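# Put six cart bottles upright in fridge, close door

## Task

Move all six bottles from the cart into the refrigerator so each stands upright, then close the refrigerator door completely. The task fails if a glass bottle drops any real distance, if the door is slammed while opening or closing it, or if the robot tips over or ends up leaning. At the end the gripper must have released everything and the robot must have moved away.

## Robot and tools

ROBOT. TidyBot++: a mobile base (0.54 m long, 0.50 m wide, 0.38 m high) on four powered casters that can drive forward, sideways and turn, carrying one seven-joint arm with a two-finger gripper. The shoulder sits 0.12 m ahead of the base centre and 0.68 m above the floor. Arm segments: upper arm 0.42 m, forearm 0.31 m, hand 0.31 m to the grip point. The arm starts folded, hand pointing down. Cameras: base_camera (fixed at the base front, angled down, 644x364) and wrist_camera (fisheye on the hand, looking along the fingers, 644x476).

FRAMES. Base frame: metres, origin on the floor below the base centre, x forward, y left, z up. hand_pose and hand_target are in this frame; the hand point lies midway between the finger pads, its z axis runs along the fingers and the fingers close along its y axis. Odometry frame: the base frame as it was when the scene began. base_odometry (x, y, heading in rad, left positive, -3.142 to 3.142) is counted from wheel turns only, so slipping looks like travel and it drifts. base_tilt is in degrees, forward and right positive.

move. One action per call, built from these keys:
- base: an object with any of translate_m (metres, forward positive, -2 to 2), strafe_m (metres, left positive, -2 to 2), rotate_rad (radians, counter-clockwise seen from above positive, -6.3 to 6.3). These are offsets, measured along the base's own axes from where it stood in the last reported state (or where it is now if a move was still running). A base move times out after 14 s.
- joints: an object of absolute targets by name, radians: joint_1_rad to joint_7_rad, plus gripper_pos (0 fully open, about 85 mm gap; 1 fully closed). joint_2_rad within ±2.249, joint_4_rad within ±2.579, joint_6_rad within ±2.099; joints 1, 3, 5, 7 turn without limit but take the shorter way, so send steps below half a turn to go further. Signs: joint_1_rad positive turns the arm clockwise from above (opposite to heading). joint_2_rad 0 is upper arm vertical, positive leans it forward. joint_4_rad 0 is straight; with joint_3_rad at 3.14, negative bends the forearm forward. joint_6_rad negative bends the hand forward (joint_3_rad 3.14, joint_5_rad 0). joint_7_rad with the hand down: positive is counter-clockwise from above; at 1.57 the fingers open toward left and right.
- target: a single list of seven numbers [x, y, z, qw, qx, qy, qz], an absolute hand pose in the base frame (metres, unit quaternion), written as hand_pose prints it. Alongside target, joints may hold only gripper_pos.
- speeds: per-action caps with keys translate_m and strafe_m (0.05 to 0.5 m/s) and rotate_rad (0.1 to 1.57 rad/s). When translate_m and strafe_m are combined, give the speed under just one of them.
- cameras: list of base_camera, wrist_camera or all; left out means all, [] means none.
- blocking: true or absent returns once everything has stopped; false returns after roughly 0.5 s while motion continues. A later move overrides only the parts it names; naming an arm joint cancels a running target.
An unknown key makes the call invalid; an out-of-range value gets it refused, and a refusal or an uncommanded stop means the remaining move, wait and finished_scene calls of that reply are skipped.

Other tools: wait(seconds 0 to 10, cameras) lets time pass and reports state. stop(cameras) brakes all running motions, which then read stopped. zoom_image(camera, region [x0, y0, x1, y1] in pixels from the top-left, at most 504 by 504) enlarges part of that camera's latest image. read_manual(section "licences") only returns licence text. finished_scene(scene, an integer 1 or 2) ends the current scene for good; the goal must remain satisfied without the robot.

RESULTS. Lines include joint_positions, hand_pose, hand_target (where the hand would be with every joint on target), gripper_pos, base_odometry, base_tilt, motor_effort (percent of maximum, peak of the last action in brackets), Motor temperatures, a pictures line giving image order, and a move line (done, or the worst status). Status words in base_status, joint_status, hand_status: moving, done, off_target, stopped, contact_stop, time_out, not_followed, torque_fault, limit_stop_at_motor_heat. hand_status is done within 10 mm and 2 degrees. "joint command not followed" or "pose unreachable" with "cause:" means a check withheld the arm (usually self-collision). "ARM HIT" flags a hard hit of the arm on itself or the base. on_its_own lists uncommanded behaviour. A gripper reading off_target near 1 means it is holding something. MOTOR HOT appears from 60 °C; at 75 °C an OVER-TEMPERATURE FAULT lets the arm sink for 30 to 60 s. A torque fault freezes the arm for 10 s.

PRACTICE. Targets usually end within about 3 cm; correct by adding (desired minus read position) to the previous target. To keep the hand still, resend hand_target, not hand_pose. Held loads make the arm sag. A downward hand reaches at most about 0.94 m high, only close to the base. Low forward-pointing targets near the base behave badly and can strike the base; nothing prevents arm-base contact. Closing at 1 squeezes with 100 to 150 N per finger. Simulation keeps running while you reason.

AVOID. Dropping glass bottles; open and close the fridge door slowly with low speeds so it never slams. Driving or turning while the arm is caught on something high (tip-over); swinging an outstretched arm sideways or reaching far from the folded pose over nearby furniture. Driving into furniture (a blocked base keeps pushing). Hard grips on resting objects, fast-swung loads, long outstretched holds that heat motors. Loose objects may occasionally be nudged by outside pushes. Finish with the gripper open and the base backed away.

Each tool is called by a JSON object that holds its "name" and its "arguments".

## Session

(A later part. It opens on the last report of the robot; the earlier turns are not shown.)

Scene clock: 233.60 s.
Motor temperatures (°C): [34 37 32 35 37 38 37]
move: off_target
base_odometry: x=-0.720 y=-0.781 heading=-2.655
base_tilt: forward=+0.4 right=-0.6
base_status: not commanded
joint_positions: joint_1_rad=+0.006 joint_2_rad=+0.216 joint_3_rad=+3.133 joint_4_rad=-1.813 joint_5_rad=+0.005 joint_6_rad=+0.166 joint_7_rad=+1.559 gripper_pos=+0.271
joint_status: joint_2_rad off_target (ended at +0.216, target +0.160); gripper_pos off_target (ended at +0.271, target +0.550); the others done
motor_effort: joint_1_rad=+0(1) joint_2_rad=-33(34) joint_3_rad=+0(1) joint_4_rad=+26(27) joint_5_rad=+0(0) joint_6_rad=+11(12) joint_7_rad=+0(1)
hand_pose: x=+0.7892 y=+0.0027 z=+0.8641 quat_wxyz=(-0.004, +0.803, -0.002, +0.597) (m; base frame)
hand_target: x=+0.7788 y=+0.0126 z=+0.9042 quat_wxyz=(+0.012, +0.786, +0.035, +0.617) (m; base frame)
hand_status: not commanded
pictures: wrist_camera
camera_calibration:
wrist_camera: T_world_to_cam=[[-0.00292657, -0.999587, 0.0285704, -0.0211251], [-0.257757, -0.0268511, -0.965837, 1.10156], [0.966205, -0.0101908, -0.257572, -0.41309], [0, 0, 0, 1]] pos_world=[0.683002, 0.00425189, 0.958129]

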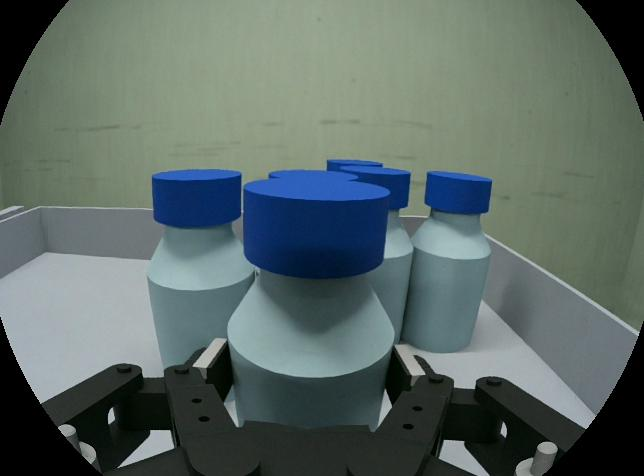

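{"name": "move", "arguments": {"joints": {"joint_2_rad":0.08,"joint_4_rad":-1.635,"joint_6_rad":-0.09}, "cameras": ["wrist_camera"]}}

Scene clock: 239.83 s.
Motor temperatures (°C): [34 37 32 35 37 38 37]
move: off_target
base_odometry: x=-0.720 y=-0.781 heading=-2.655
base_tilt: forward=+0.4 right=-0.6
base_status: not commanded
joint_positions: joint_1_rad=+0.006 joint_2_rad=+0.120 joint_3_rad=+3.133 joint_4_rad=-1.677 joint_5_rad=+0.005 joint_6_rad=-0.035 joint_7_rad=+1.559 gripper_pos=+0.271
joint_status: joint_2_rad off_target (ended at +0.120, target +0.080); joint_4_rad off_target (ended at -1.677, target -1.635); the others done
motor_effort: joint_1_rad=+0(1) joint_2_rad=-31(36) joint_3_rad=+0(1) joint_4_rad=+28(29) joint_5_rad=+0(1) joint_6_rad=+11(13) joint_7_rad=+1(1)
hand_pose: x=+0.7765 y=+0.0025 z=+0.9488 quat_wxyz=(-0.003, +0.793, -0.002, +0.609) (m; base frame)
hand_target: x=+0.7661 y=+0.0084 z=+0.9839 quat_wxyz=(+0.019, +0.784, +0.032, +0.619) (m; base frame)
hand_status: not commanded
pictures: wrist_camera
camera_calibration:
wrist_camera: T_world_to_cam=[[-0.00477219, -0.999552, 0.0295391, -0.0232814], [-0.227139, -0.0276839, -0.973469, 1.16355], [0.973851, -0.0113551, -0.226905, -0.414071], [0, 0, 0, 1]] pos_world=[0.66742, 0.00423886, 1.03941]

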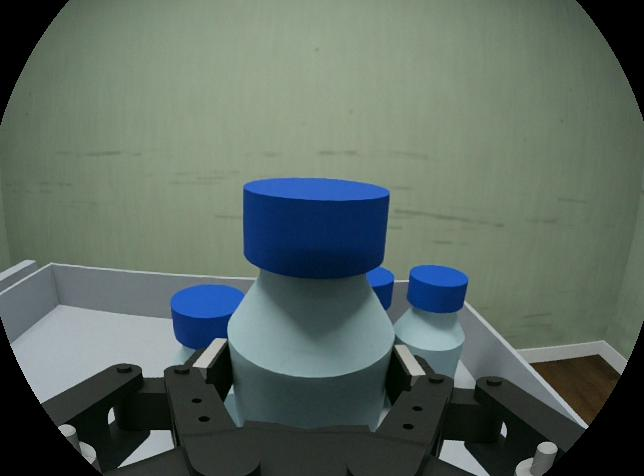

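{"name": "move", "arguments": {"base": {"translate_m":-0.6}, "speeds": {"translate_m":0.3}, "cameras": []}}

{"name": "move", "arguments": {"base": {"rotate_rad":0.9}, "speeds": {"rotate_rad":0.6}}}

Scene clock: 259.13 s.
Motor temperatures (°C): [34 38 32 35 37 38 36]
move: done
base_odometry: x=-0.190 y=-0.501 heading=-2.655
base_tilt: forward=+0.4 right=-0.5
base_status: done
joint_positions: joint_1_rad=+0.009 joint_2_rad=+0.116 joint_3_rad=+3.131 joint_4_rad=-1.677 joint_5_rad=+0.005 joint_6_rad=-0.039 joint_7_rad=+1.559 gripper_pos=+0.271
joint_status: not commanded
motor_effort: joint_1_rad=+0(6) joint_2_rad=-30(36) joint_3_rad=+0(5) joint_4_rad=+28(29) joint_5_rad=+0(1) joint_6_rad=+11(12) joint_7_rad=+1(1)
hand_pose: x=+0.7751 y=+0.0018 z=+0.9503 quat_wxyz=(-0.003, +0.793, -0.003, +0.609) (m; base frame)
hand_target: x=+0.7661 y=+0.0084 z=+0.9839 quat_wxyz=(+0.019, +0.784, +0.032, +0.619) (m; base frame)
hand_status: not commanded
pictures: none
No camera images: "cameras" was empty.

Scene clock: 261.53 s.
Motor temperatures (°C): [34 38 32 35 37 38 36]
move: done
base_odometry: x=-0.190 y=-0.501 heading=-1.755
base_tilt: forward=+0.4 right=-0.6
base_status: done
joint_positions: joint_1_rad=+0.010 joint_2_rad=+0.116 joint_3_rad=+3.119 joint_4_rad=-1.677 joint_5_rad=+0.005 joint_6_rad=-0.039 joint_7_rad=+1.559 gripper_pos=+0.271
joint_status: not commanded
motor_effort: joint_1_rad=+0(4) joint_2_rad=-31(32) joint_3_rad=+0(4) joint_4_rad=+28(29) joint_5_rad=+0(1) joint_6_rad=+11(12) joint_7_rad=+0(1)
hand_pose: x=+0.7749 y=+0.0090 z=+0.9503 quat_wxyz=(-0.007, +0.793, +0.002, +0.609) (m; base frame)
hand_target: x=+0.7661 y=+0.0084 z=+0.9839 quat_wxyz=(+0.019, +0.784, +0.032, +0.619) (m; base frame)
hand_status: not commanded
pictures: base_camera, wrist_camera
camera_calibration:
wrist_camera: T_world_to_cam=[[0.00583485, -0.999593, 0.027939, -0.0235], [-0.226765, -0.0285342, -0.973531, 1.16462], [0.973932, -0.000655171, -0.226839, -0.412261], [0, 0, 0, 1]] pos_world=[0.665748, 0.00947115, 1.04094]

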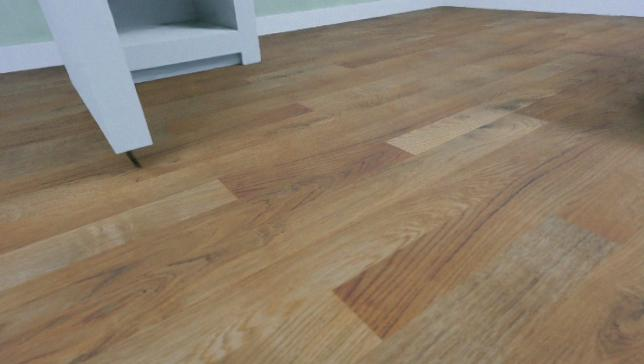

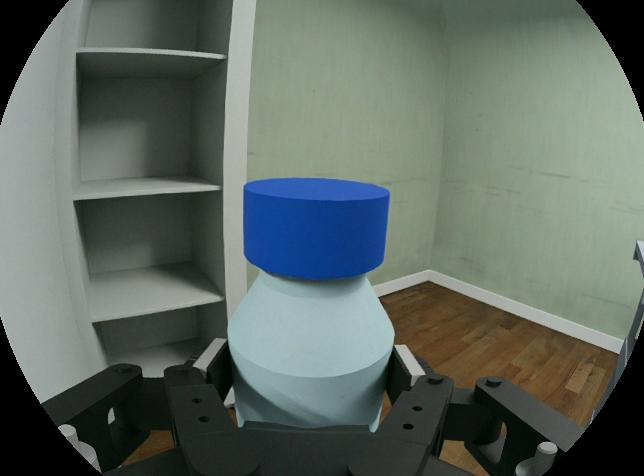

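{"name": "move", "arguments": {"base": {"translate_m":0.821,"strafe_m":-0.315}, "speeds": {"translate_m":0.35}, "joints": {"joint_2_rad":0.07,"joint_4_rad":-1.478,"joint_6_rad":-0.295}, "cameras": ["wrist_camera"]}}

{"name": "move", "arguments": {"base": {"rotate_rad":0.6}, "speeds": {"rotate_rad":0.5}}}

Scene clock: 311.53 s.
Motor temperatures (°C): [34 38 32 35 37 38 36]
move: off_target
base_odometry: x=-0.650 y=-1.250 heading=-1.754
base_tilt: forward=+0.4 right=-0.5
base_status: done
joint_positions: joint_1_rad=+0.009 joint_2_rad=+0.112 joint_3_rad=+3.119 joint_4_rad=-1.523 joint_5_rad=+0.005 joint_6_rad=-0.240 joint_7_rad=+1.559 gripper_pos=+0.271
joint_status: joint_2_rad off_target (ended at +0.112, target +0.070); joint_4_rad off_target (ended at -1.523, target -1.478); the others done
motor_effort: joint_1_rad=+0(2) joint_2_rad=-31(34) joint_3_rad=+0(2) joint_4_rad=+29(30) joint_5_rad=+0(1) joint_6_rad=+11(13) joint_7_rad=+0(1)
hand_pose: x=+0.7762 y=+0.0088 z=+0.9863 quat_wxyz=(-0.006, +0.806, +0.001, +0.592) (m; base frame)
hand_target: x=+0.7622 y=+0.0046 z=+1.0252 quat_wxyz=(+0.023, +0.796, +0.028, +0.604) (m; base frame)
hand_status: not commanded
pictures: wrist_camera
camera_calibration:
wrist_camera: T_world_to_cam=[[0.00633158, -0.999574, 0.0284979, -0.0256908], [-0.269479, -0.0291497, -0.962565, 1.22235], [0.962985, -0.00158503, -0.269549, -0.354767], [0, 0, 0, 1]] pos_world=[0.671197, 0.00938909, 1.0817]

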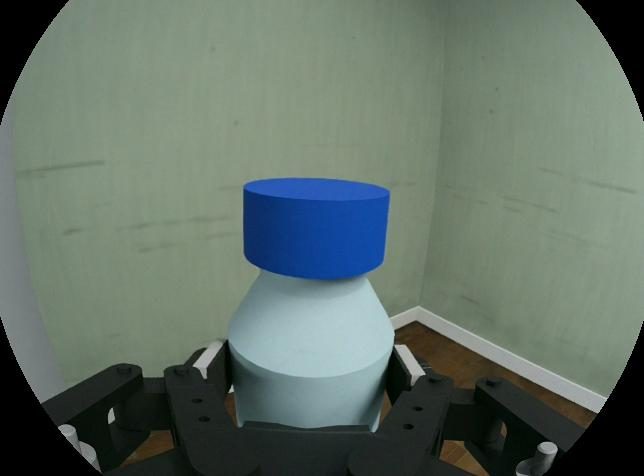

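Scene clock: 313.57 s.
Motor temperatures (°C): [34 38 32 35 37 38 36]
move: done
base_odometry: x=-0.650 y=-1.250 heading=-1.155
base_tilt: forward=+0.4 right=-0.5
base_status: done
joint_positions: joint_1_rad=+0.009 joint_2_rad=+0.112 joint_3_rad=+3.116 joint_4_rad=-1.523 joint_5_rad=+0.006 joint_6_rad=-0.241 joint_7_rad=+1.559 gripper_pos=+0.271
joint_status: not commanded
motor_effort: joint_1_rad=+0(4) joint_2_rad=-31(33) joint_3_rad=+1(4) joint_4_rad=+29(29) joint_5_rad=+0(1) joint_6_rad=+11(12) joint_7_rad=+1(1)
hand_pose: x=+0.7761 y=+0.0108 z=+0.9862 quat_wxyz=(-0.007, +0.806, +0.003, +0.591) (m; base frame)
hand_target: x=+0.7622 y=+0.0046 z=+1.0252 quat_wxyz=(+0.023, +0.796, +0.028, +0.604) (m; base frame)
hand_status: not commanded
pictures: base_camera, wrist_camera
camera_calibration:
wrist_camera: T_world_to_cam=[[0.00962098, -0.999554, 0.0282785, -0.0259884], [-0.269788, -0.0298258, -0.962458, 1.22241], [0.962872, 0.0016306, -0.269954, -0.354237], [0, 0, 0, 1]] pos_world=[0.671127, 0.0110602, 1.08163]

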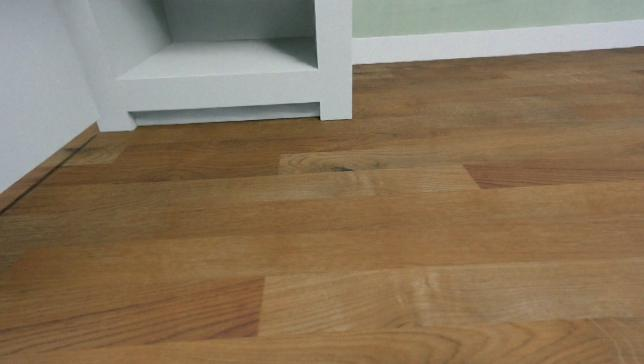

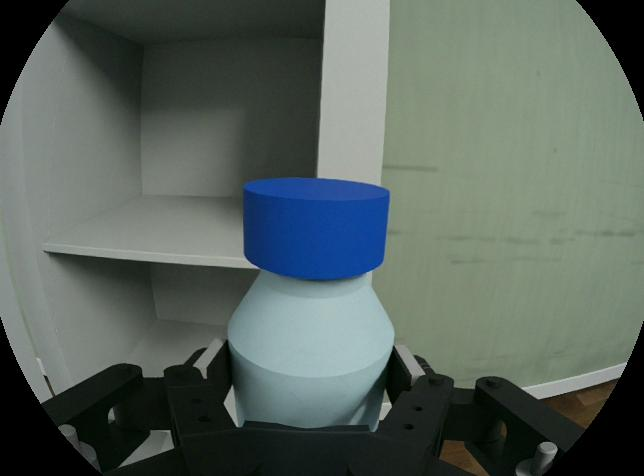

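{"name": "move", "arguments": {"base": {"rotate_rad":0.436}, "speeds": {"rotate_rad":0.5}, "joints": {"joint_2_rad":0.066,"joint_4_rad":-1.364,"joint_6_rad":-0.405}}}

Scene clock: 334.27 s.
Motor temperatures (°C): [34 38 32 36 37 38 36]
move: off_target
base_odometry: x=-0.650 y=-1.250 heading=-0.719
base_tilt: forward=+0.4 right=-0.6
base_status: done
joint_positions: joint_1_rad=+0.009 joint_2_rad=+0.110 joint_3_rad=+3.115 joint_4_rad=-1.409 joint_5_rad=+0.006 joint_6_rad=-0.349 joint_7_rad=+1.559 gripper_pos=+0.271
joint_status: joint_2_rad off_target (ended at +0.110, target +0.066); joint_4_rad off_target (ended at -1.409, target -1.364); the others done
motor_effort: joint_1_rad=+0(5) joint_2_rad=-31(33) joint_3_rad=+1(4) joint_4_rad=+29(30) joint_5_rad=+0(1) joint_6_rad=+11(12) joint_7_rad=+0(1)
hand_pose: x=+0.7765 y=+0.0108 z=+1.0253 quat_wxyz=(-0.007, +0.804, +0.003, +0.595) (m; base frame)
hand_target: x=+0.7582 y=+0.0026 z=+1.0647 quat_wxyz=(+0.025, +0.793, +0.025, +0.608) (m; base frame)
hand_status: not commanded
pictures: base_camera, wrist_camera
camera_calibration:
wrist_camera: T_world_to_cam=[[0.00924651, -0.999549, 0.028569, -0.0271039], [-0.261748, -0.0299934, -0.96467, 1.25615], [0.965092, 0.00144195, -0.261908, -0.353984], [0, 0, 0, 1]] pos_world=[0.670673, 0.0110951, 1.11983]

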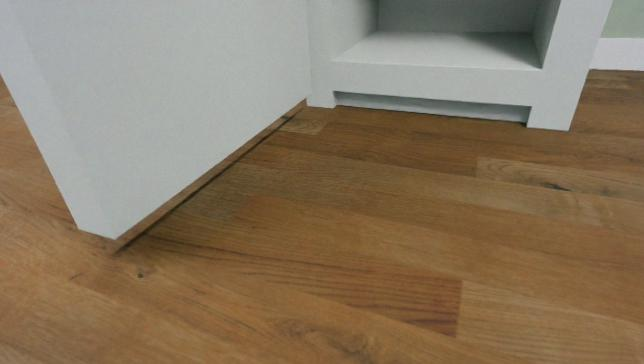

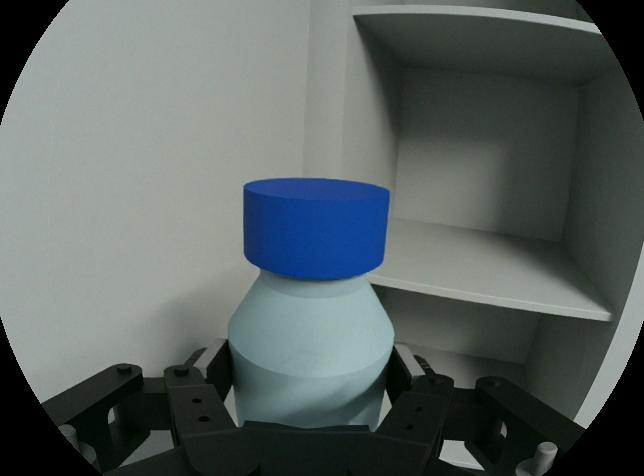

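{"name": "move", "arguments": {"base": {"translate_m":0.40,"strafe_m":-0.235}, "speeds": {"translate_m":0.2}}}

Scene clock: 348.23 s.
Motor temperatures (°C): [34 38 32 36 37 38 36]
move: done
base_odometry: x=-0.504 y=-1.691 heading=-0.718
base_tilt: forward=+0.4 right=-0.5
base_status: done
joint_positions: joint_1_rad=+0.009 joint_2_rad=+0.107 joint_3_rad=+3.115 joint_4_rad=-1.409 joint_5_rad=+0.006 joint_6_rad=-0.351 joint_7_rad=+1.559 gripper_pos=+0.271
joint_status: not commanded
motor_effort: joint_1_rad=+1(3) joint_2_rad=-31(33) joint_3_rad=+0(2) joint_4_rad=+29(30) joint_5_rad=+0(1) joint_6_rad=+11(12) joint_7_rad=+0(1)
hand_pose: x=+0.7752 y=+0.0106 z=+1.0266 quat_wxyz=(-0.007, +0.804, +0.003, +0.595) (m; base frame)
hand_target: x=+0.7582 y=+0.0026 z=+1.0647 quat_wxyz=(+0.025, +0.793, +0.025, +0.608) (m; base frame)
hand_status: not commanded
pictures: base_camera, wrist_camera
camera_calibration:
wrist_camera: T_world_to_cam=[[0.00896148, -0.999549, 0.0286458, -0.0271554], [-0.261335, -0.0299924, -0.964782, 1.2568], [0.965206, 0.0011597, -0.261486, -0.352908], [0, 0, 0, 1]] pos_world=[0.669319, 0.0109607, 1.12104]

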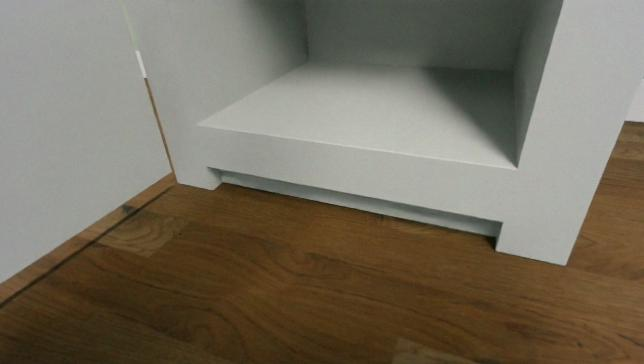

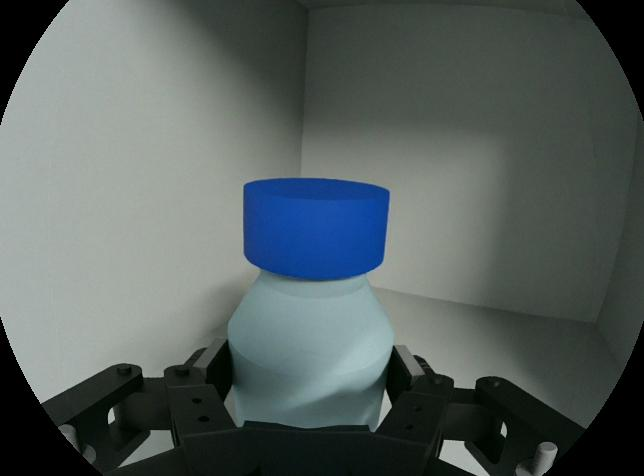

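{"name": "move", "arguments": {"base": {"translate_m":0.18}, "speeds": {"translate_m":0.15}}}

Scene clock: 361.67 s.
Motor temperatures (°C): [34 38 32 36 37 38 36]
move: done
base_odometry: x=-0.368 y=-1.809 heading=-0.718
base_tilt: forward=+0.4 right=-0.6
base_status: done
joint_positions: joint_1_rad=+0.009 joint_2_rad=+0.105 joint_3_rad=+3.115 joint_4_rad=-1.409 joint_5_rad=+0.006 joint_6_rad=-0.354 joint_7_rad=+1.559 gripper_pos=+0.271
joint_status: not commanded
motor_effort: joint_1_rad=+0(3) joint_2_rad=-31(34) joint_3_rad=+0(2) joint_4_rad=+29(30) joint_5_rad=+0(1) joint_6_rad=+11(12) joint_7_rad=+0(1)
hand_pose: x=+0.7743 y=+0.0106 z=+1.0272 quat_wxyz=(-0.007, +0.804, +0.003, +0.595) (m; base frame)
hand_target: x=+0.7582 y=+0.0026 z=+1.0647 quat_wxyz=(+0.025, +0.793, +0.025, +0.608) (m; base frame)
hand_status: not commanded
pictures: base_camera, wrist_camera
camera_calibration:
wrist_camera: T_world_to_cam=[[0.00893394, -0.999548, 0.0286966, -0.0272158], [-0.261673, -0.0300346, -0.964689, 1.25736], [0.965115, 0.00110936, -0.261823, -0.3515], [0, 0, 0, 1]] pos_world=[0.668497, 0.0109506, 1.12171]

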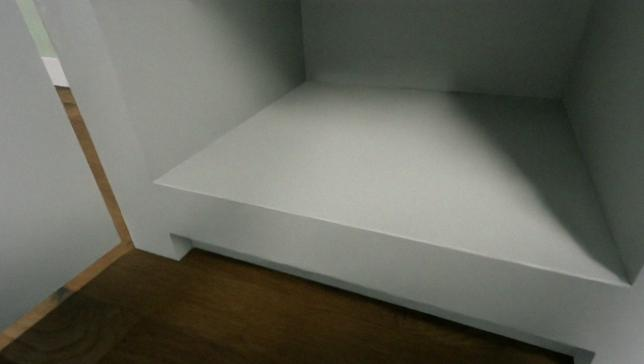

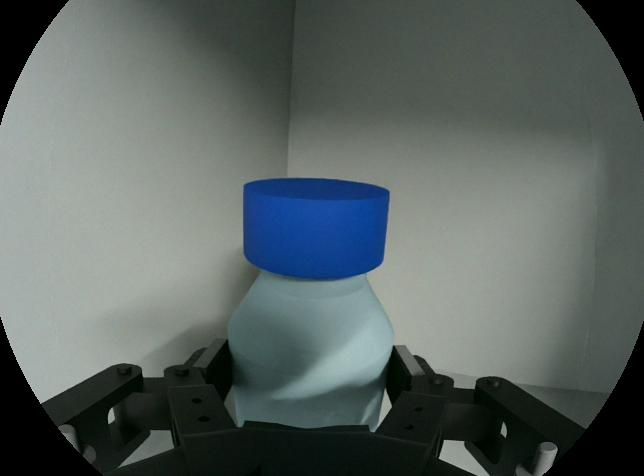

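{"name": "move", "arguments": {"joints": {"joint_2_rad":0.075,"joint_4_rad":-1.45,"joint_6_rad":-0.327}, "cameras": []}}

{"name": "move", "arguments": {"joints": {"joint_2_rad":0.075,"joint_4_rad":-1.478,"joint_6_rad":-0.295}, "cameras": ["wrist_camera"]}}

Scene clock: 367.73 s.
Motor temperatures (°C): [34 38 32 36 37 38 36]
move: done
base_odometry: x=-0.368 y=-1.809 heading=-0.718
base_tilt: forward=+0.4 right=-0.6
base_status: not commanded
joint_positions: joint_1_rad=+0.009 joint_2_rad=+0.108 joint_3_rad=+3.115 joint_4_rad=-1.470 joint_5_rad=+0.006 joint_6_rad=-0.354 joint_7_rad=+1.559 gripper_pos=+0.271
joint_status: all done
motor_effort: joint_1_rad=+0(1) joint_2_rad=-30(33) joint_3_rad=+1(1) joint_4_rad=+28(30) joint_5_rad=+0(0) joint_6_rad=+11(12) joint_7_rad=+0(1)
hand_pose: x=+0.7694 y=+0.0106 z=+0.9882 quat_wxyz=(-0.007, +0.822, +0.003, +0.569) (m; base frame)
hand_target: x=+0.7633 y=+0.0040 z=+1.0296 quat_wxyz=(+0.023, +0.799, +0.027, +0.601) (m; base frame)
hand_status: not commanded
pictures: none
No camera images: "cameras" was empty.

Scene clock: 368.37 s.
Motor temperatures (°C): [34 38 32 36 37 38 36]
move: done
base_odometry: x=-0.368 y=-1.809 heading=-0.718
base_tilt: forward=+0.4 right=-0.5
base_status: not commanded
joint_positions: joint_1_rad=+0.009 joint_2_rad=+0.107 joint_3_rad=+3.115 joint_4_rad=-1.489 joint_5_rad=+0.006 joint_6_rad=-0.350 joint_7_rad=+1.559 gripper_pos=+0.271
joint_status: all done
motor_effort: joint_1_rad=+0(1) joint_2_rad=-29(31) joint_3_rad=+0(1) joint_4_rad=+27(29) joint_5_rad=+0(0) joint_6_rad=+9(11) joint_7_rad=+1(1)
hand_pose: x=+0.7675 y=+0.0106 z=+0.9780 quat_wxyz=(-0.007, +0.827, +0.003, +0.563) (m; base frame)
hand_target: x=+0.7639 y=+0.0046 z=+1.0220 quat_wxyz=(+0.023, +0.797, +0.028, +0.602) (m; base frame)
hand_status: not commanded
pictures: wrist_camera
camera_calibration:
wrist_camera: T_world_to_cam=[[0.0114488, -0.99951, 0.0291432, -0.0281018], [-0.336788, -0.0312966, -0.94106, 1.24269], [0.941511, 0.000958902, -0.336981, -0.26617], [0, 0, 0, 1]] pos_world=[0.669445, 0.0110591, 1.08057]

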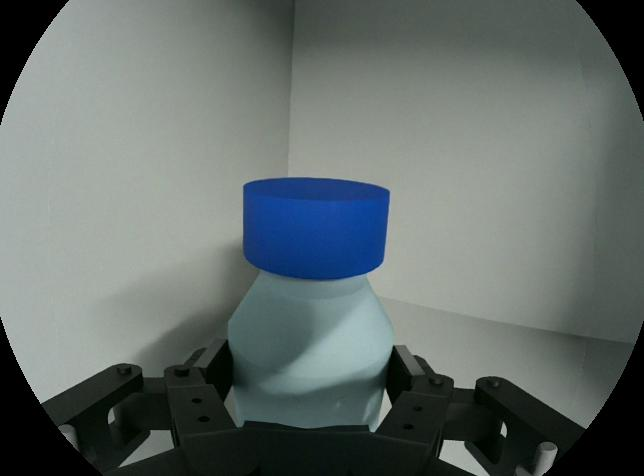

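{"name": "move", "arguments": {"joints": {"joint_6_rad":-0.205}, "cameras": []}}

Scene clock: 372.70 s.
Motor temperatures (°C): [34 38 32 36 37 38 36]
move: done
base_odometry: x=-0.368 y=-1.809 heading=-0.718
base_tilt: forward=+0.4 right=-0.6
base_status: not commanded
joint_positions: joint_1_rad=+0.009 joint_2_rad=+0.108 joint_3_rad=+3.115 joint_4_rad=-1.498 joint_5_rad=+0.006 joint_6_rad=-0.275 joint_7_rad=+1.559 gripper_pos=+0.271
joint_status: all done
motor_effort: joint_1_rad=+0(1) joint_2_rad=-31(32) joint_3_rad=+1(1) joint_4_rad=+29(31) joint_5_rad=+0(0) joint_6_rad=+11(13) joint_7_rad=+0(1)
hand_pose: x=+0.7745 y=+0.0108 z=+0.9946 quat_wxyz=(-0.007, +0.808, +0.003, +0.590) (m; base frame)
hand_target: x=+0.7703 y=+0.0063 z=+1.0492 quat_wxyz=(+0.022, +0.769, +0.028, +0.638) (m; base frame)
hand_status: not commanded
pictures: none
No camera images: "cameras" was empty.

{"name": "move", "arguments": {"joints": {"joint_4_rad":-1.518,"joint_6_rad":-0.165}, "cameras": []}}

{"name": "move", "arguments": {"joints": {"joint_4_rad":-1.55,"joint_6_rad":-0.135}, "cameras": []}}

{"name": "move", "arguments": {"joints": {"joint_4_rad":-1.58,"joint_6_rad":-0.105}, "cameras": ["wrist_camera"]}}

Scene clock: 377.13 s.
Motor temperatures (°C): [34 38 32 36 37 38 36]
move: done
base_odometry: x=-0.368 y=-1.809 heading=-0.718
base_tilt: forward=+0.4 right=-0.6
base_status: not commanded
joint_positions: joint_1_rad=+0.009 joint_2_rad=+0.108 joint_3_rad=+3.115 joint_4_rad=-1.533 joint_5_rad=+0.006 joint_6_rad=-0.248 joint_7_rad=+1.559 gripper_pos=+0.271
joint_status: all done
motor_effort: joint_1_rad=+0(1) joint_2_rad=-30(32) joint_3_rad=+0(1) joint_4_rad=+29(30) joint_5_rad=+0(0) joint_6_rad=+11(12) joint_7_rad=+0(1)
hand_pose: x=+0.7731 y=+0.0109 z=+0.9808 quat_wxyz=(-0.007, +0.810, +0.003, +0.586) (m; base frame)
hand_target: x=+0.7703 y=+0.0070 z=+1.0366 quat_wxyz=(+0.021, +0.769, +0.029, +0.638) (m; base frame)
hand_status: not commanded
pictures: none
No camera images: "cameras" was empty.

Scene clock: 377.77 s.
Motor temperatures (°C): [34 38 32 36 37 38 36]
move: done
base_odometry: x=-0.368 y=-1.809 heading=-0.718
base_tilt: forward=+0.4 right=-0.6
base_status: not commanded
joint_positions: joint_1_rad=+0.009 joint_2_rad=+0.108 joint_3_rad=+3.115 joint_4_rad=-1.558 joint_5_rad=+0.006 joint_6_rad=-0.216 joint_7_rad=+1.559 gripper_pos=+0.271
joint_status: all done
motor_effort: joint_1_rad=+0(1) joint_2_rad=-30(32) joint_3_rad=+1(1) joint_4_rad=+28(29) joint_5_rad=+0(0) joint_6_rad=+11(12) joint_7_rad=+0(1)
hand_pose: x=+0.7731 y=+0.0110 z=+0.9753 quat_wxyz=(-0.007, +0.808, +0.003, +0.589) (m; base frame)
hand_target: x=+0.7698 y=+0.0076 z=+1.0259 quat_wxyz=(+0.021, +0.770, +0.030, +0.637) (m; base frame)
hand_status: not commanded
pictures: none
No camera images: "cameras" was empty.

Scene clock: 378.40 s.
Motor temperatures (°C): [34 38 32 36 37 38 36]
move: done
base_odometry: x=-0.368 y=-1.809 heading=-0.718
base_tilt: forward=+0.4 right=-0.6
base_status: not commanded
joint_positions: joint_1_rad=+0.009 joint_2_rad=+0.106 joint_3_rad=+3.115 joint_4_rad=-1.579 joint_5_rad=+0.006 joint_6_rad=-0.181 joint_7_rad=+1.559 gripper_pos=+0.271
joint_status: all done
motor_effort: joint_1_rad=+0(1) joint_2_rad=-28(31) joint_3_rad=+0(0) joint_4_rad=+26(29) joint_5_rad=+0(0) joint_6_rad=+9(11) joint_7_rad=+0(1)
hand_pose: x=+0.7732 y=+0.0110 z=+0.9741 quat_wxyz=(-0.008, +0.803, +0.003, +0.596) (m; base frame)
hand_target: x=+0.7691 y=+0.0082 z=+1.0165 quat_wxyz=(+0.020, +0.770, +0.031, +0.637) (m; base frame)
hand_status: not commanded
pictures: wrist_camera
camera_calibration:
wrist_camera: T_world_to_cam=[[0.00988419, -0.999541, 0.0286386, -0.0259326], [-0.259573, -0.030223, -0.96525, 1.2048], [0.965673, 0.0021069, -0.259753, -0.366778], [0, 0, 0, 1]] pos_world=[0.667178, 0.0112647, 1.06841]

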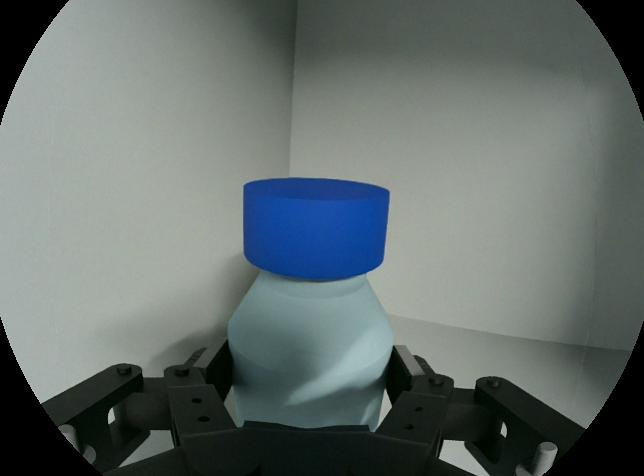

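{"name": "move", "arguments": {"joints": {"joint_4_rad":-1.61,"joint_6_rad":-0.09}, "cameras": []}}

{"name": "move", "arguments": {"joints": {"joint_4_rad":-1.63,"joint_6_rad":-0.075}, "cameras": ["wrist_camera"]}}

Scene clock: 383.50 s.
Motor temperatures (°C): [34 38 32 36 37 38 36]
move: done
base_odometry: x=-0.368 y=-1.809 heading=-0.718
base_tilt: forward=+0.4 right=-0.6
base_status: not commanded
joint_positions: joint_1_rad=+0.010 joint_2_rad=+0.103 joint_3_rad=+3.115 joint_4_rad=-1.596 joint_5_rad=+0.006 joint_6_rad=-0.155 joint_7_rad=+1.559 gripper_pos=+0.271
joint_status: all done
motor_effort: joint_1_rad=-1(1) joint_2_rad=-26(27) joint_3_rad=-1(2) joint_4_rad=+24(26) joint_5_rad=+0(0) joint_6_rad=+8(10) joint_7_rad=+0(1)
hand_pose: x=+0.7724 y=+0.0110 z=+0.9734 quat_wxyz=(-0.008, +0.800, +0.003, +0.600) (m; base frame)
hand_target: x=+0.7673 y=+0.0084 z=+1.0025 quat_wxyz=(+0.019, +0.775, +0.031, +0.631) (m; base frame)
hand_status: not commanded
pictures: none
No camera images: "cameras" was empty.

Scene clock: 384.07 s.
Motor temperatures (°C): [34 38 32 36 37 38 36]
move: done
base_odometry: x=-0.368 y=-1.809 heading=-0.718
base_tilt: forward=+0.4 right=-0.5
base_status: not commanded
joint_positions: joint_1_rad=+0.010 joint_2_rad=+0.100 joint_3_rad=+3.115 joint_4_rad=-1.609 joint_5_rad=+0.006 joint_6_rad=-0.134 joint_7_rad=+1.559 gripper_pos=+0.271
joint_status: all done
motor_effort: joint_1_rad=-1(1) joint_2_rad=-25(26) joint_3_rad=-1(2) joint_4_rad=+22(25) joint_5_rad=-1(1) joint_6_rad=+7(9) joint_7_rad=+0(1)
hand_pose: x=+0.7720 y=+0.0110 z=+0.9734 quat_wxyz=(-0.008, +0.796, +0.003, +0.605) (m; base frame)
hand_target: x=+0.7662 y=+0.0087 z=+0.9948 quat_wxyz=(+0.019, +0.776, +0.032, +0.629) (m; base frame)
hand_status: not commanded
pictures: wrist_camera
camera_calibration:
wrist_camera: T_world_to_cam=[[0.00930212, -0.999546, 0.0286468, -0.0254602], [-0.237827, -0.0300375, -0.970843, 1.19245], [0.971263, 0.00221792, -0.237999, -0.39128], [0, 0, 0, 1]] pos_world=[0.66387, 0.0112374, 1.06529]

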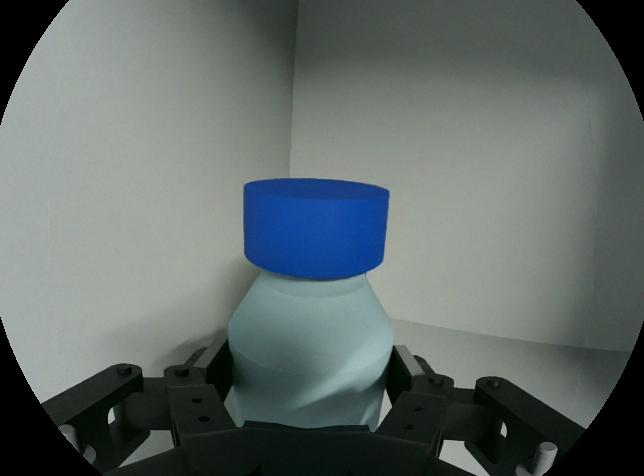

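{"name": "move", "arguments": {"joints": {"gripper_pos":0.0}, "cameras": ["wrist_camera"]}}

Scene clock: 388.47 s.
Motor temperatures (°C): [34 38 32 36 37 38 36]
move: done
base_odometry: x=-0.368 y=-1.809 heading=-0.718
base_tilt: forward=+0.4 right=-0.6
base_status: not commanded
joint_positions: joint_1_rad=+0.010 joint_2_rad=+0.099 joint_3_rad=+3.115 joint_4_rad=-1.611 joint_5_rad=+0.006 joint_6_rad=-0.133 joint_7_rad=+1.559 gripper_pos=+0.000
joint_status: all done
motor_effort: joint_1_rad=+1(1) joint_2_rad=-25(26) joint_3_rad=+0(1) joint_4_rad=+23(23) joint_5_rad=+0(1) joint_6_rad=+7(7) joint_7_rad=+0(1)
hand_pose: x=+0.7714 y=+0.0110 z=+0.9731 quat_wxyz=(-0.008, +0.797, +0.003, +0.604) (m; base frame)
hand_target: x=+0.7662 y=+0.0087 z=+0.9948 quat_wxyz=(+0.019, +0.776, +0.032, +0.629) (m; base frame)
hand_status: not commanded
pictures: wrist_camera
camera_calibration:
wrist_camera: T_world_to_cam=[[0.00931727, -0.999545, 0.0286784, -0.0254835], [-0.238057, -0.0300723, -0.970786, 1.19211], [0.971207, 0.00221797, -0.238229, -0.390554], [0, 0, 0, 1]] pos_world=[0.663335, 0.0112438, 1.06497]

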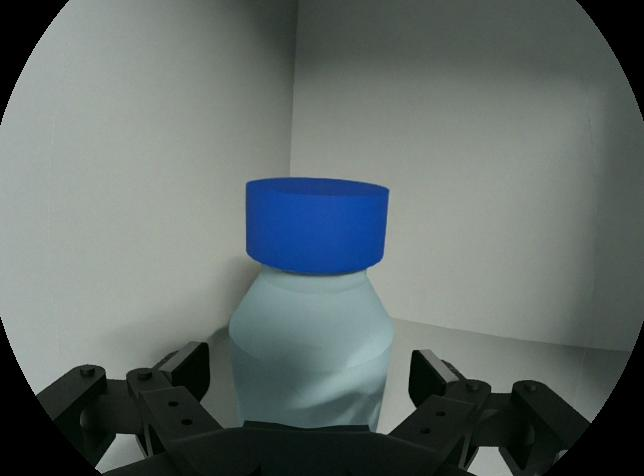

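{"name": "move", "arguments": {"base": {"translate_m":-0.2}, "speeds": {"translate_m":0.2}, "cameras": ["wrist_camera"]}}

{"name": "move", "arguments": {"base": {"translate_m":-0.38,"strafe_m":0.235}, "cameras": []}}

Scene clock: 404.73 s.
Motor temperatures (°C): [34 38 32 35 37 38 36]
move: done
base_odometry: x=-0.519 y=-1.677 heading=-0.718
base_tilt: forward=+0.4 right=-0.6
base_status: done
joint_positions: joint_1_rad=+0.010 joint_2_rad=+0.082 joint_3_rad=+3.115 joint_4_rad=-1.613 joint_5_rad=+0.006 joint_6_rad=-0.133 joint_7_rad=+1.559 gripper_pos=+0.000
joint_status: not commanded
motor_effort: joint_1_rad=+0(2) joint_2_rad=-24(30) joint_3_rad=+0(1) joint_4_rad=+23(24) joint_5_rad=+0(0) joint_6_rad=+7(7) joint_7_rad=+0(1)
hand_pose: x=+0.7661 y=+0.0106 z=+0.9827 quat_wxyz=(-0.007, +0.792, +0.003, +0.610) (m; base frame)
hand_target: x=+0.7662 y=+0.0087 z=+0.9948 quat_wxyz=(+0.019, +0.776, +0.032, +0.629) (m; base frame)
hand_status: not commanded
pictures: wrist_camera
camera_calibration:
wrist_camera: T_world_to_cam=[[0.00807664, -0.999546, 0.0290138, -0.0255738], [-0.22379, -0.0300856, -0.974173, 1.19256], [0.974604, 0.00137504, -0.223932, -0.399754], [0, 0, 0, 1]] pos_world=[0.656692, 0.0108665, 1.07299]

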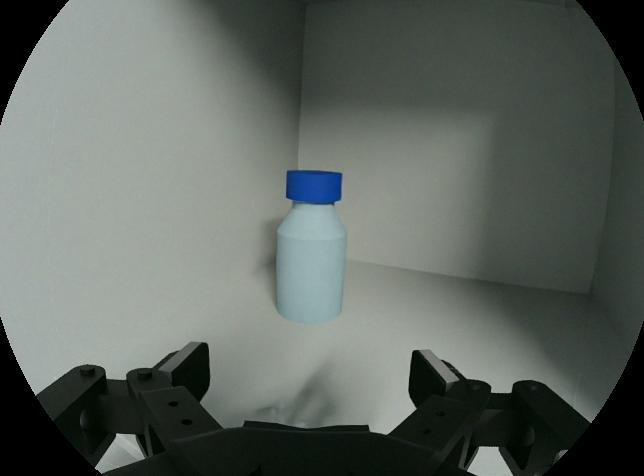

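Scene clock: 406.87 s.
Motor temperatures (°C): [34 38 32 35 37 38 36]
move: done
base_odometry: x=-0.650 y=-1.250 heading=-0.718
base_tilt: forward=+0.4 right=-0.5
base_status: done
joint_positions: joint_1_rad=+0.010 joint_2_rad=+0.078 joint_3_rad=+3.115 joint_4_rad=-1.614 joint_5_rad=+0.006 joint_6_rad=-0.133 joint_7_rad=+1.559 gripper_pos=+0.000
joint_status: not commanded
motor_effort: joint_1_rad=+0(2) joint_2_rad=-25(26) joint_3_rad=+0(2) joint_4_rad=+23(24) joint_5_rad=+0(1) joint_6_rad=+7(7) joint_7_rad=+0(1)
hand_pose: x=+0.7647 y=+0.0107 z=+0.9851 quat_wxyz=(-0.007, +0.791, +0.003, +0.612) (m; base frame)
hand_target: x=+0.7662 y=+0.0087 z=+0.9948 quat_wxyz=(+0.019, +0.776, +0.032, +0.629) (m; base frame)
hand_status: not commanded
pictures: none
No camera images: "cameras" was empty.

{"name": "move", "arguments": {"base": {"translate_m":-0.215,"strafe_m":0.702,"rotate_rad":-1.937}, "joints": {"joint_2_rad":0.21,"joint_4_rad":-1.8,"joint_6_rad":0.234,"joint_3_rad":3.13}}}

Scene clock: 416.90 s.
Motor temperatures (°C): [34 38 32 35 37 38 36]
move: done
base_odometry: x=-0.351 y=-0.580 heading=-2.655
base_tilt: forward=+0.4 right=-0.5
base_status: done
joint_positions: joint_1_rad=+0.019 joint_2_rad=+0.222 joint_3_rad=+3.124 joint_4_rad=-1.787 joint_5_rad=+0.006 joint_6_rad=+0.168 joint_7_rad=+1.559 gripper_pos=+0.000
joint_status: all done
motor_effort: joint_1_rad=+0(4) joint_2_rad=-28(33) joint_3_rad=+0(4) joint_4_rad=+21(24) joint_5_rad=+0(1) joint_6_rad=+7(9) joint_7_rad=+0(1)
hand_pose: x=+0.7961 y=-0.0001 z=+0.8756 quat_wxyz=(-0.003, +0.796, -0.004, +0.605) (m; base frame)
hand_target: x=+0.7958 y=+0.0047 z=+0.8961 quat_wxyz=(+0.016, +0.775, +0.031, +0.631) (m; base frame)
hand_status: not commanded
pictures: base_camera, wrist_camera
camera_calibration:
wrist_camera: T_world_to_cam=[[-0.00687064, -0.999616, 0.0268569, -0.0195614], [-0.236826, -0.0244668, -0.971244, 1.10247], [0.971528, -0.0130335, -0.236567, -0.439469], [0, 0, 0, 1]] pos_world=[0.687916, 0.00169231, 0.967329]

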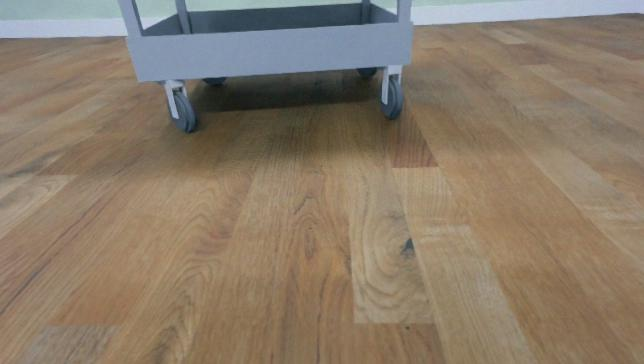

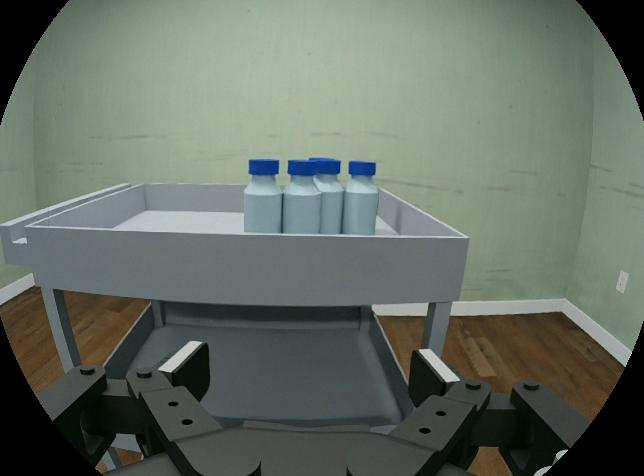

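{"name": "move", "arguments": {}}

{"name": "zoom_image", "arguments": {"camera": "wrist_camera", "region": [200, 120, 440, 320]}}

Scene clock: 449.40 s.
Motor temperatures (°C): [34 38 32 35 37 38 36]
base_odometry: x=-0.351 y=-0.580 heading=-2.655
base_tilt: forward=+0.4 right=-0.5
base_status: done
joint_positions: joint_1_rad=+0.019 joint_2_rad=+0.222 joint_3_rad=+3.124 joint_4_rad=-1.787 joint_5_rad=+0.006 joint_6_rad=+0.168 joint_7_rad=+1.559 gripper_pos=+0.000
joint_status: all done
motor_effort: joint_1_rad=+0(4) joint_2_rad=-28(33) joint_3_rad=+0(4) joint_4_rad=+21(24) joint_5_rad=+0(1) joint_6_rad=+7(9) joint_7_rad=+0(1)
hand_pose: x=+0.7961 y=-0.0001 z=+0.8756 quat_wxyz=(-0.003, +0.796, -0.004, +0.605) (m; base frame)
hand_target: x=+0.7958 y=+0.0047 z=+0.8961 quat_wxyz=(+0.016, +0.775, +0.031, +0.631) (m; base frame)
hand_status: not commanded
pictures: base_camera, wrist_camera
camera_calibration:
wrist_camera: T_world_to_cam=[[-0.00687064, -0.999616, 0.0268569, -0.0195614], [-0.236826, -0.0244668, -0.971244, 1.10247], [0.971528, -0.0130335, -0.236567, -0.439469], [0, 0, 0, 1]] pos_world=[0.687916, 0.00169231, 0.967329]

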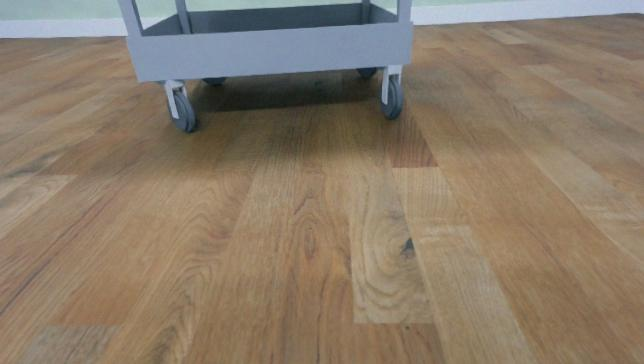

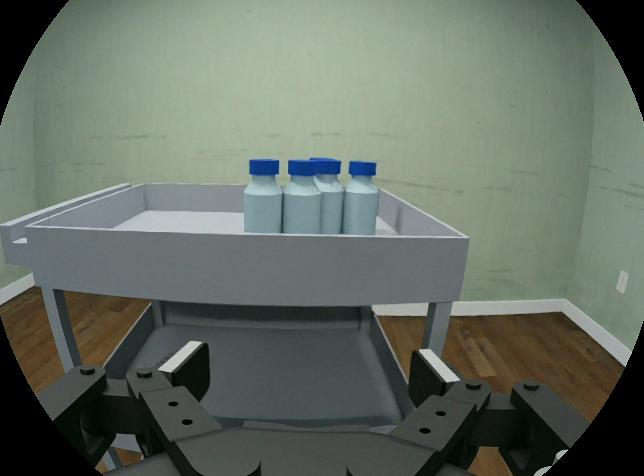

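Scaled by 2.100.

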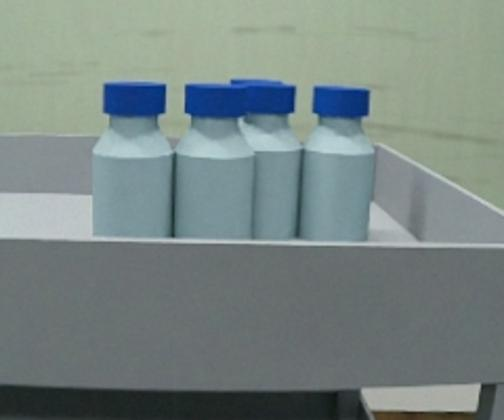

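{"name": "move", "arguments": {"base": {"translate_m": 0.648, "strafe_m": 0.964, "rotate_rad": -0.95}, "speeds": {"translate_m": 0.4}, "joints": {"joint_2_rad": 0.1, "joint_4_rad": -1.8, "joint_6_rad": 0.05}}}

{"name": "zoom_image", "arguments": {"camera": "wrist_camera", "region": [200, 120, 440, 320]}}

Scene clock: 494.17 s.
Motor temperatures (°C): [34 38 32 35 37 38 36]
move: done
base_odometry: x=-0.473 y=-1.735 heading=+2.677
base_tilt: forward=+0.4 right=-0.6
base_status: done
joint_positions: joint_1_rad=+0.016 joint_2_rad=+0.111 joint_3_rad=+3.128 joint_4_rad=-1.788 joint_5_rad=+0.006 joint_6_rad=+0.112 joint_7_rad=+1.559 gripper_pos=+0.000
joint_status: all done
motor_effort: joint_1_rad=+1(3) joint_2_rad=-25(31) joint_3_rad=+1(3) joint_4_rad=+22(23) joint_5_rad=+0(1) joint_6_rad=+7(8) joint_7_rad=+0(1)
hand_pose: x=+0.7671 y=-0.0006 z=+0.9323 quat_wxyz=(-0.002, +0.779, -0.004, +0.627) (m; base frame)
hand_target: x=+0.7576 y=+0.0017 z=+0.9130 quat_wxyz=(+0.020, +0.798, +0.029, +0.601) (m; base frame)
hand_status: not commanded
pictures: base_camera, wrist_camera
camera_calibration:
wrist_camera: T_world_to_cam=[[-0.0101936, -0.999526, 0.0290453, -0.0213076], [-0.182832, -0.0266942, -0.982782, 1.12003], [0.983091, -0.0153285, -0.182473, -0.457166], [0, 0, 0, 1]] pos_world=[0.653997, 0.0015932, 1.01795]

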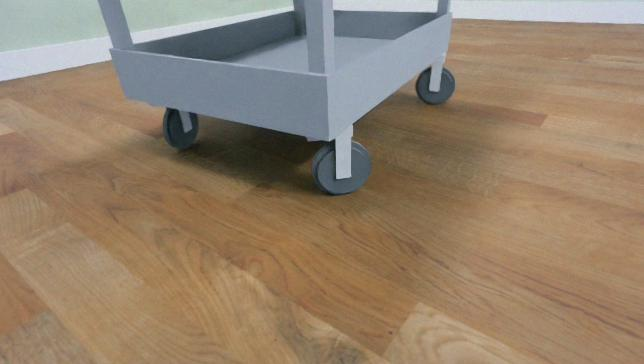

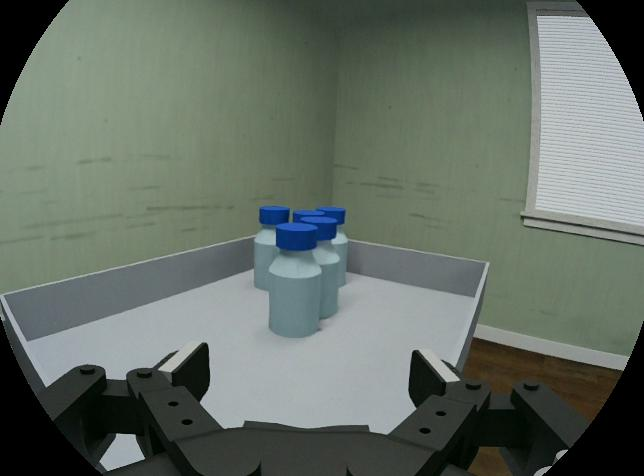

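Scaled by 2.100.

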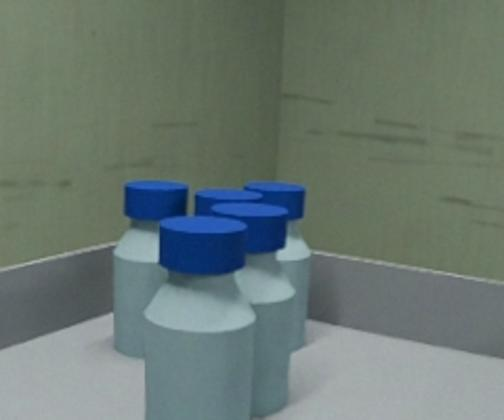

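{"name": "move", "arguments": {"base": {"translate_m": 0.18, "strafe_m": 0.026}, "speeds": {"translate_m": 0.2}, "joints": {"joint_2_rad": 0.22, "joint_4_rad": -1.8, "joint_6_rad": 0.234}, "cameras": ["wrist_camera"]}}

Scene clock: 504.87 s.
Motor temperatures (°C): [34 38 32 35 37 38 36]
move: done
base_odometry: x=-0.646 y=-1.678 heading=+2.677
base_tilt: forward=+0.4 right=-0.6
base_status: done
joint_positions: joint_1_rad=+0.016 joint_2_rad=+0.222 joint_3_rad=+3.128 joint_4_rad=-1.790 joint_5_rad=+0.006 joint_6_rad=+0.181 joint_7_rad=+1.559 gripper_pos=+0.000
joint_status: all done
motor_effort: joint_1_rad=+1(1) joint_2_rad=-28(31) joint_3_rad=+0(1) joint_4_rad=+22(24) joint_5_rad=+0(0) joint_6_rad=+7(8) joint_7_rad=+1(1)
hand_pose: x=+0.7965 y=-0.0009 z=+0.8778 quat_wxyz=(-0.003, +0.793, -0.004, +0.609) (m; base frame)
hand_target: x=+0.7979 y=+0.0047 z=+0.8894 quat_wxyz=(+0.016, +0.778, +0.031, +0.627) (m; base frame)
hand_status: not commanded
pictures: wrist_camera
camera_calibration:
wrist_camera: T_world_to_cam=[[-0.00865192, -0.999578, 0.0277234, -0.0198014], [-0.226888, -0.025039, -0.973599, 1.09886], [0.973882, -0.0147136, -0.226576, -0.449921], [0, 0, 0, 1]] pos_world=[0.687317, 0.00110147, 0.96846]

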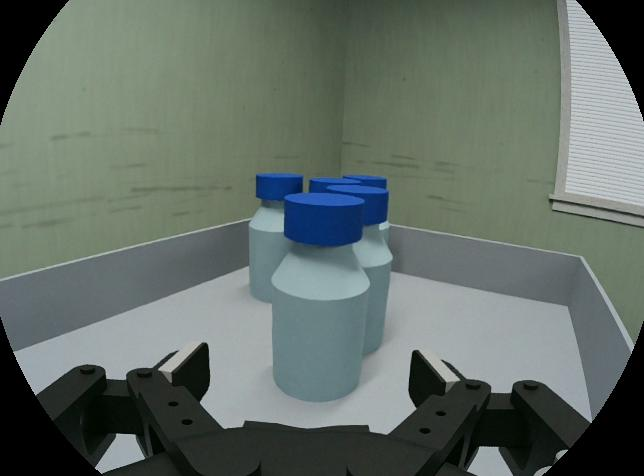

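{"name": "move", "arguments": {"base": {"translate_m": 0.082, "strafe_m": -0.004}, "speeds": {"translate_m": 0.1}, "joints": {"joint_2_rad": 0.262, "joint_4_rad": -1.8, "joint_6_rad": 0.234}, "cameras": ["wrist_camera"]}}

Scene clock: 511.20 s.
Motor temperatures (°C): [34 38 32 35 37 38 36]
move: done
base_odometry: x=-0.718 y=-1.638 heading=+2.678
base_tilt: forward=+0.4 right=-0.6
base_status: done
joint_positions: joint_1_rad=+0.016 joint_2_rad=+0.259 joint_3_rad=+3.128 joint_4_rad=-1.791 joint_5_rad=+0.006 joint_6_rad=+0.181 joint_7_rad=+1.559 gripper_pos=+0.000
joint_status: all done
motor_effort: joint_1_rad=+0(1) joint_2_rad=-28(31) joint_3_rad=+0(1) joint_4_rad=+21(23) joint_5_rad=+0(1) joint_6_rad=+7(8) joint_7_rad=+1(1)
hand_pose: x=+0.8031 y=-0.0010 z=+0.8520 quat_wxyz=(-0.003, +0.804, -0.004, +0.594) (m; base frame)
hand_target: x=+0.8060 y=+0.0046 z=+0.8607 quat_wxyz=(+0.015, +0.791, +0.031, +0.610) (m; base frame)
hand_status: not commanded
pictures: wrist_camera
camera_calibration:
wrist_camera: T_world_to_cam=[[-0.00759844, -0.999595, 0.0274314, -0.0197314], [-0.26382, -0.0244563, -0.964262, 1.09689], [0.964542, -0.0145638, -0.263527, -0.423306], [0, 0, 0, 1]] pos_world=[0.697528, 0.000937505, 0.946677]

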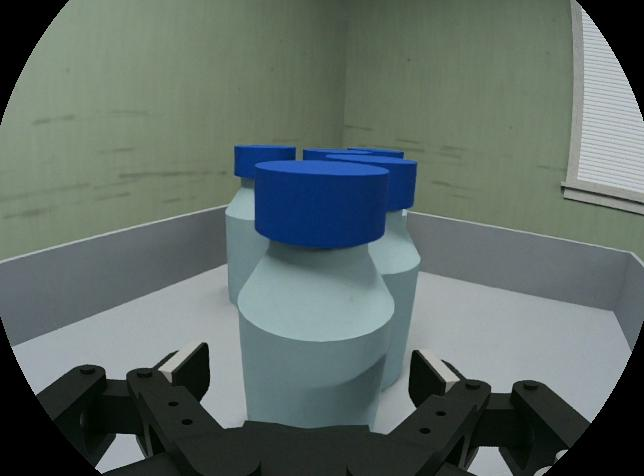

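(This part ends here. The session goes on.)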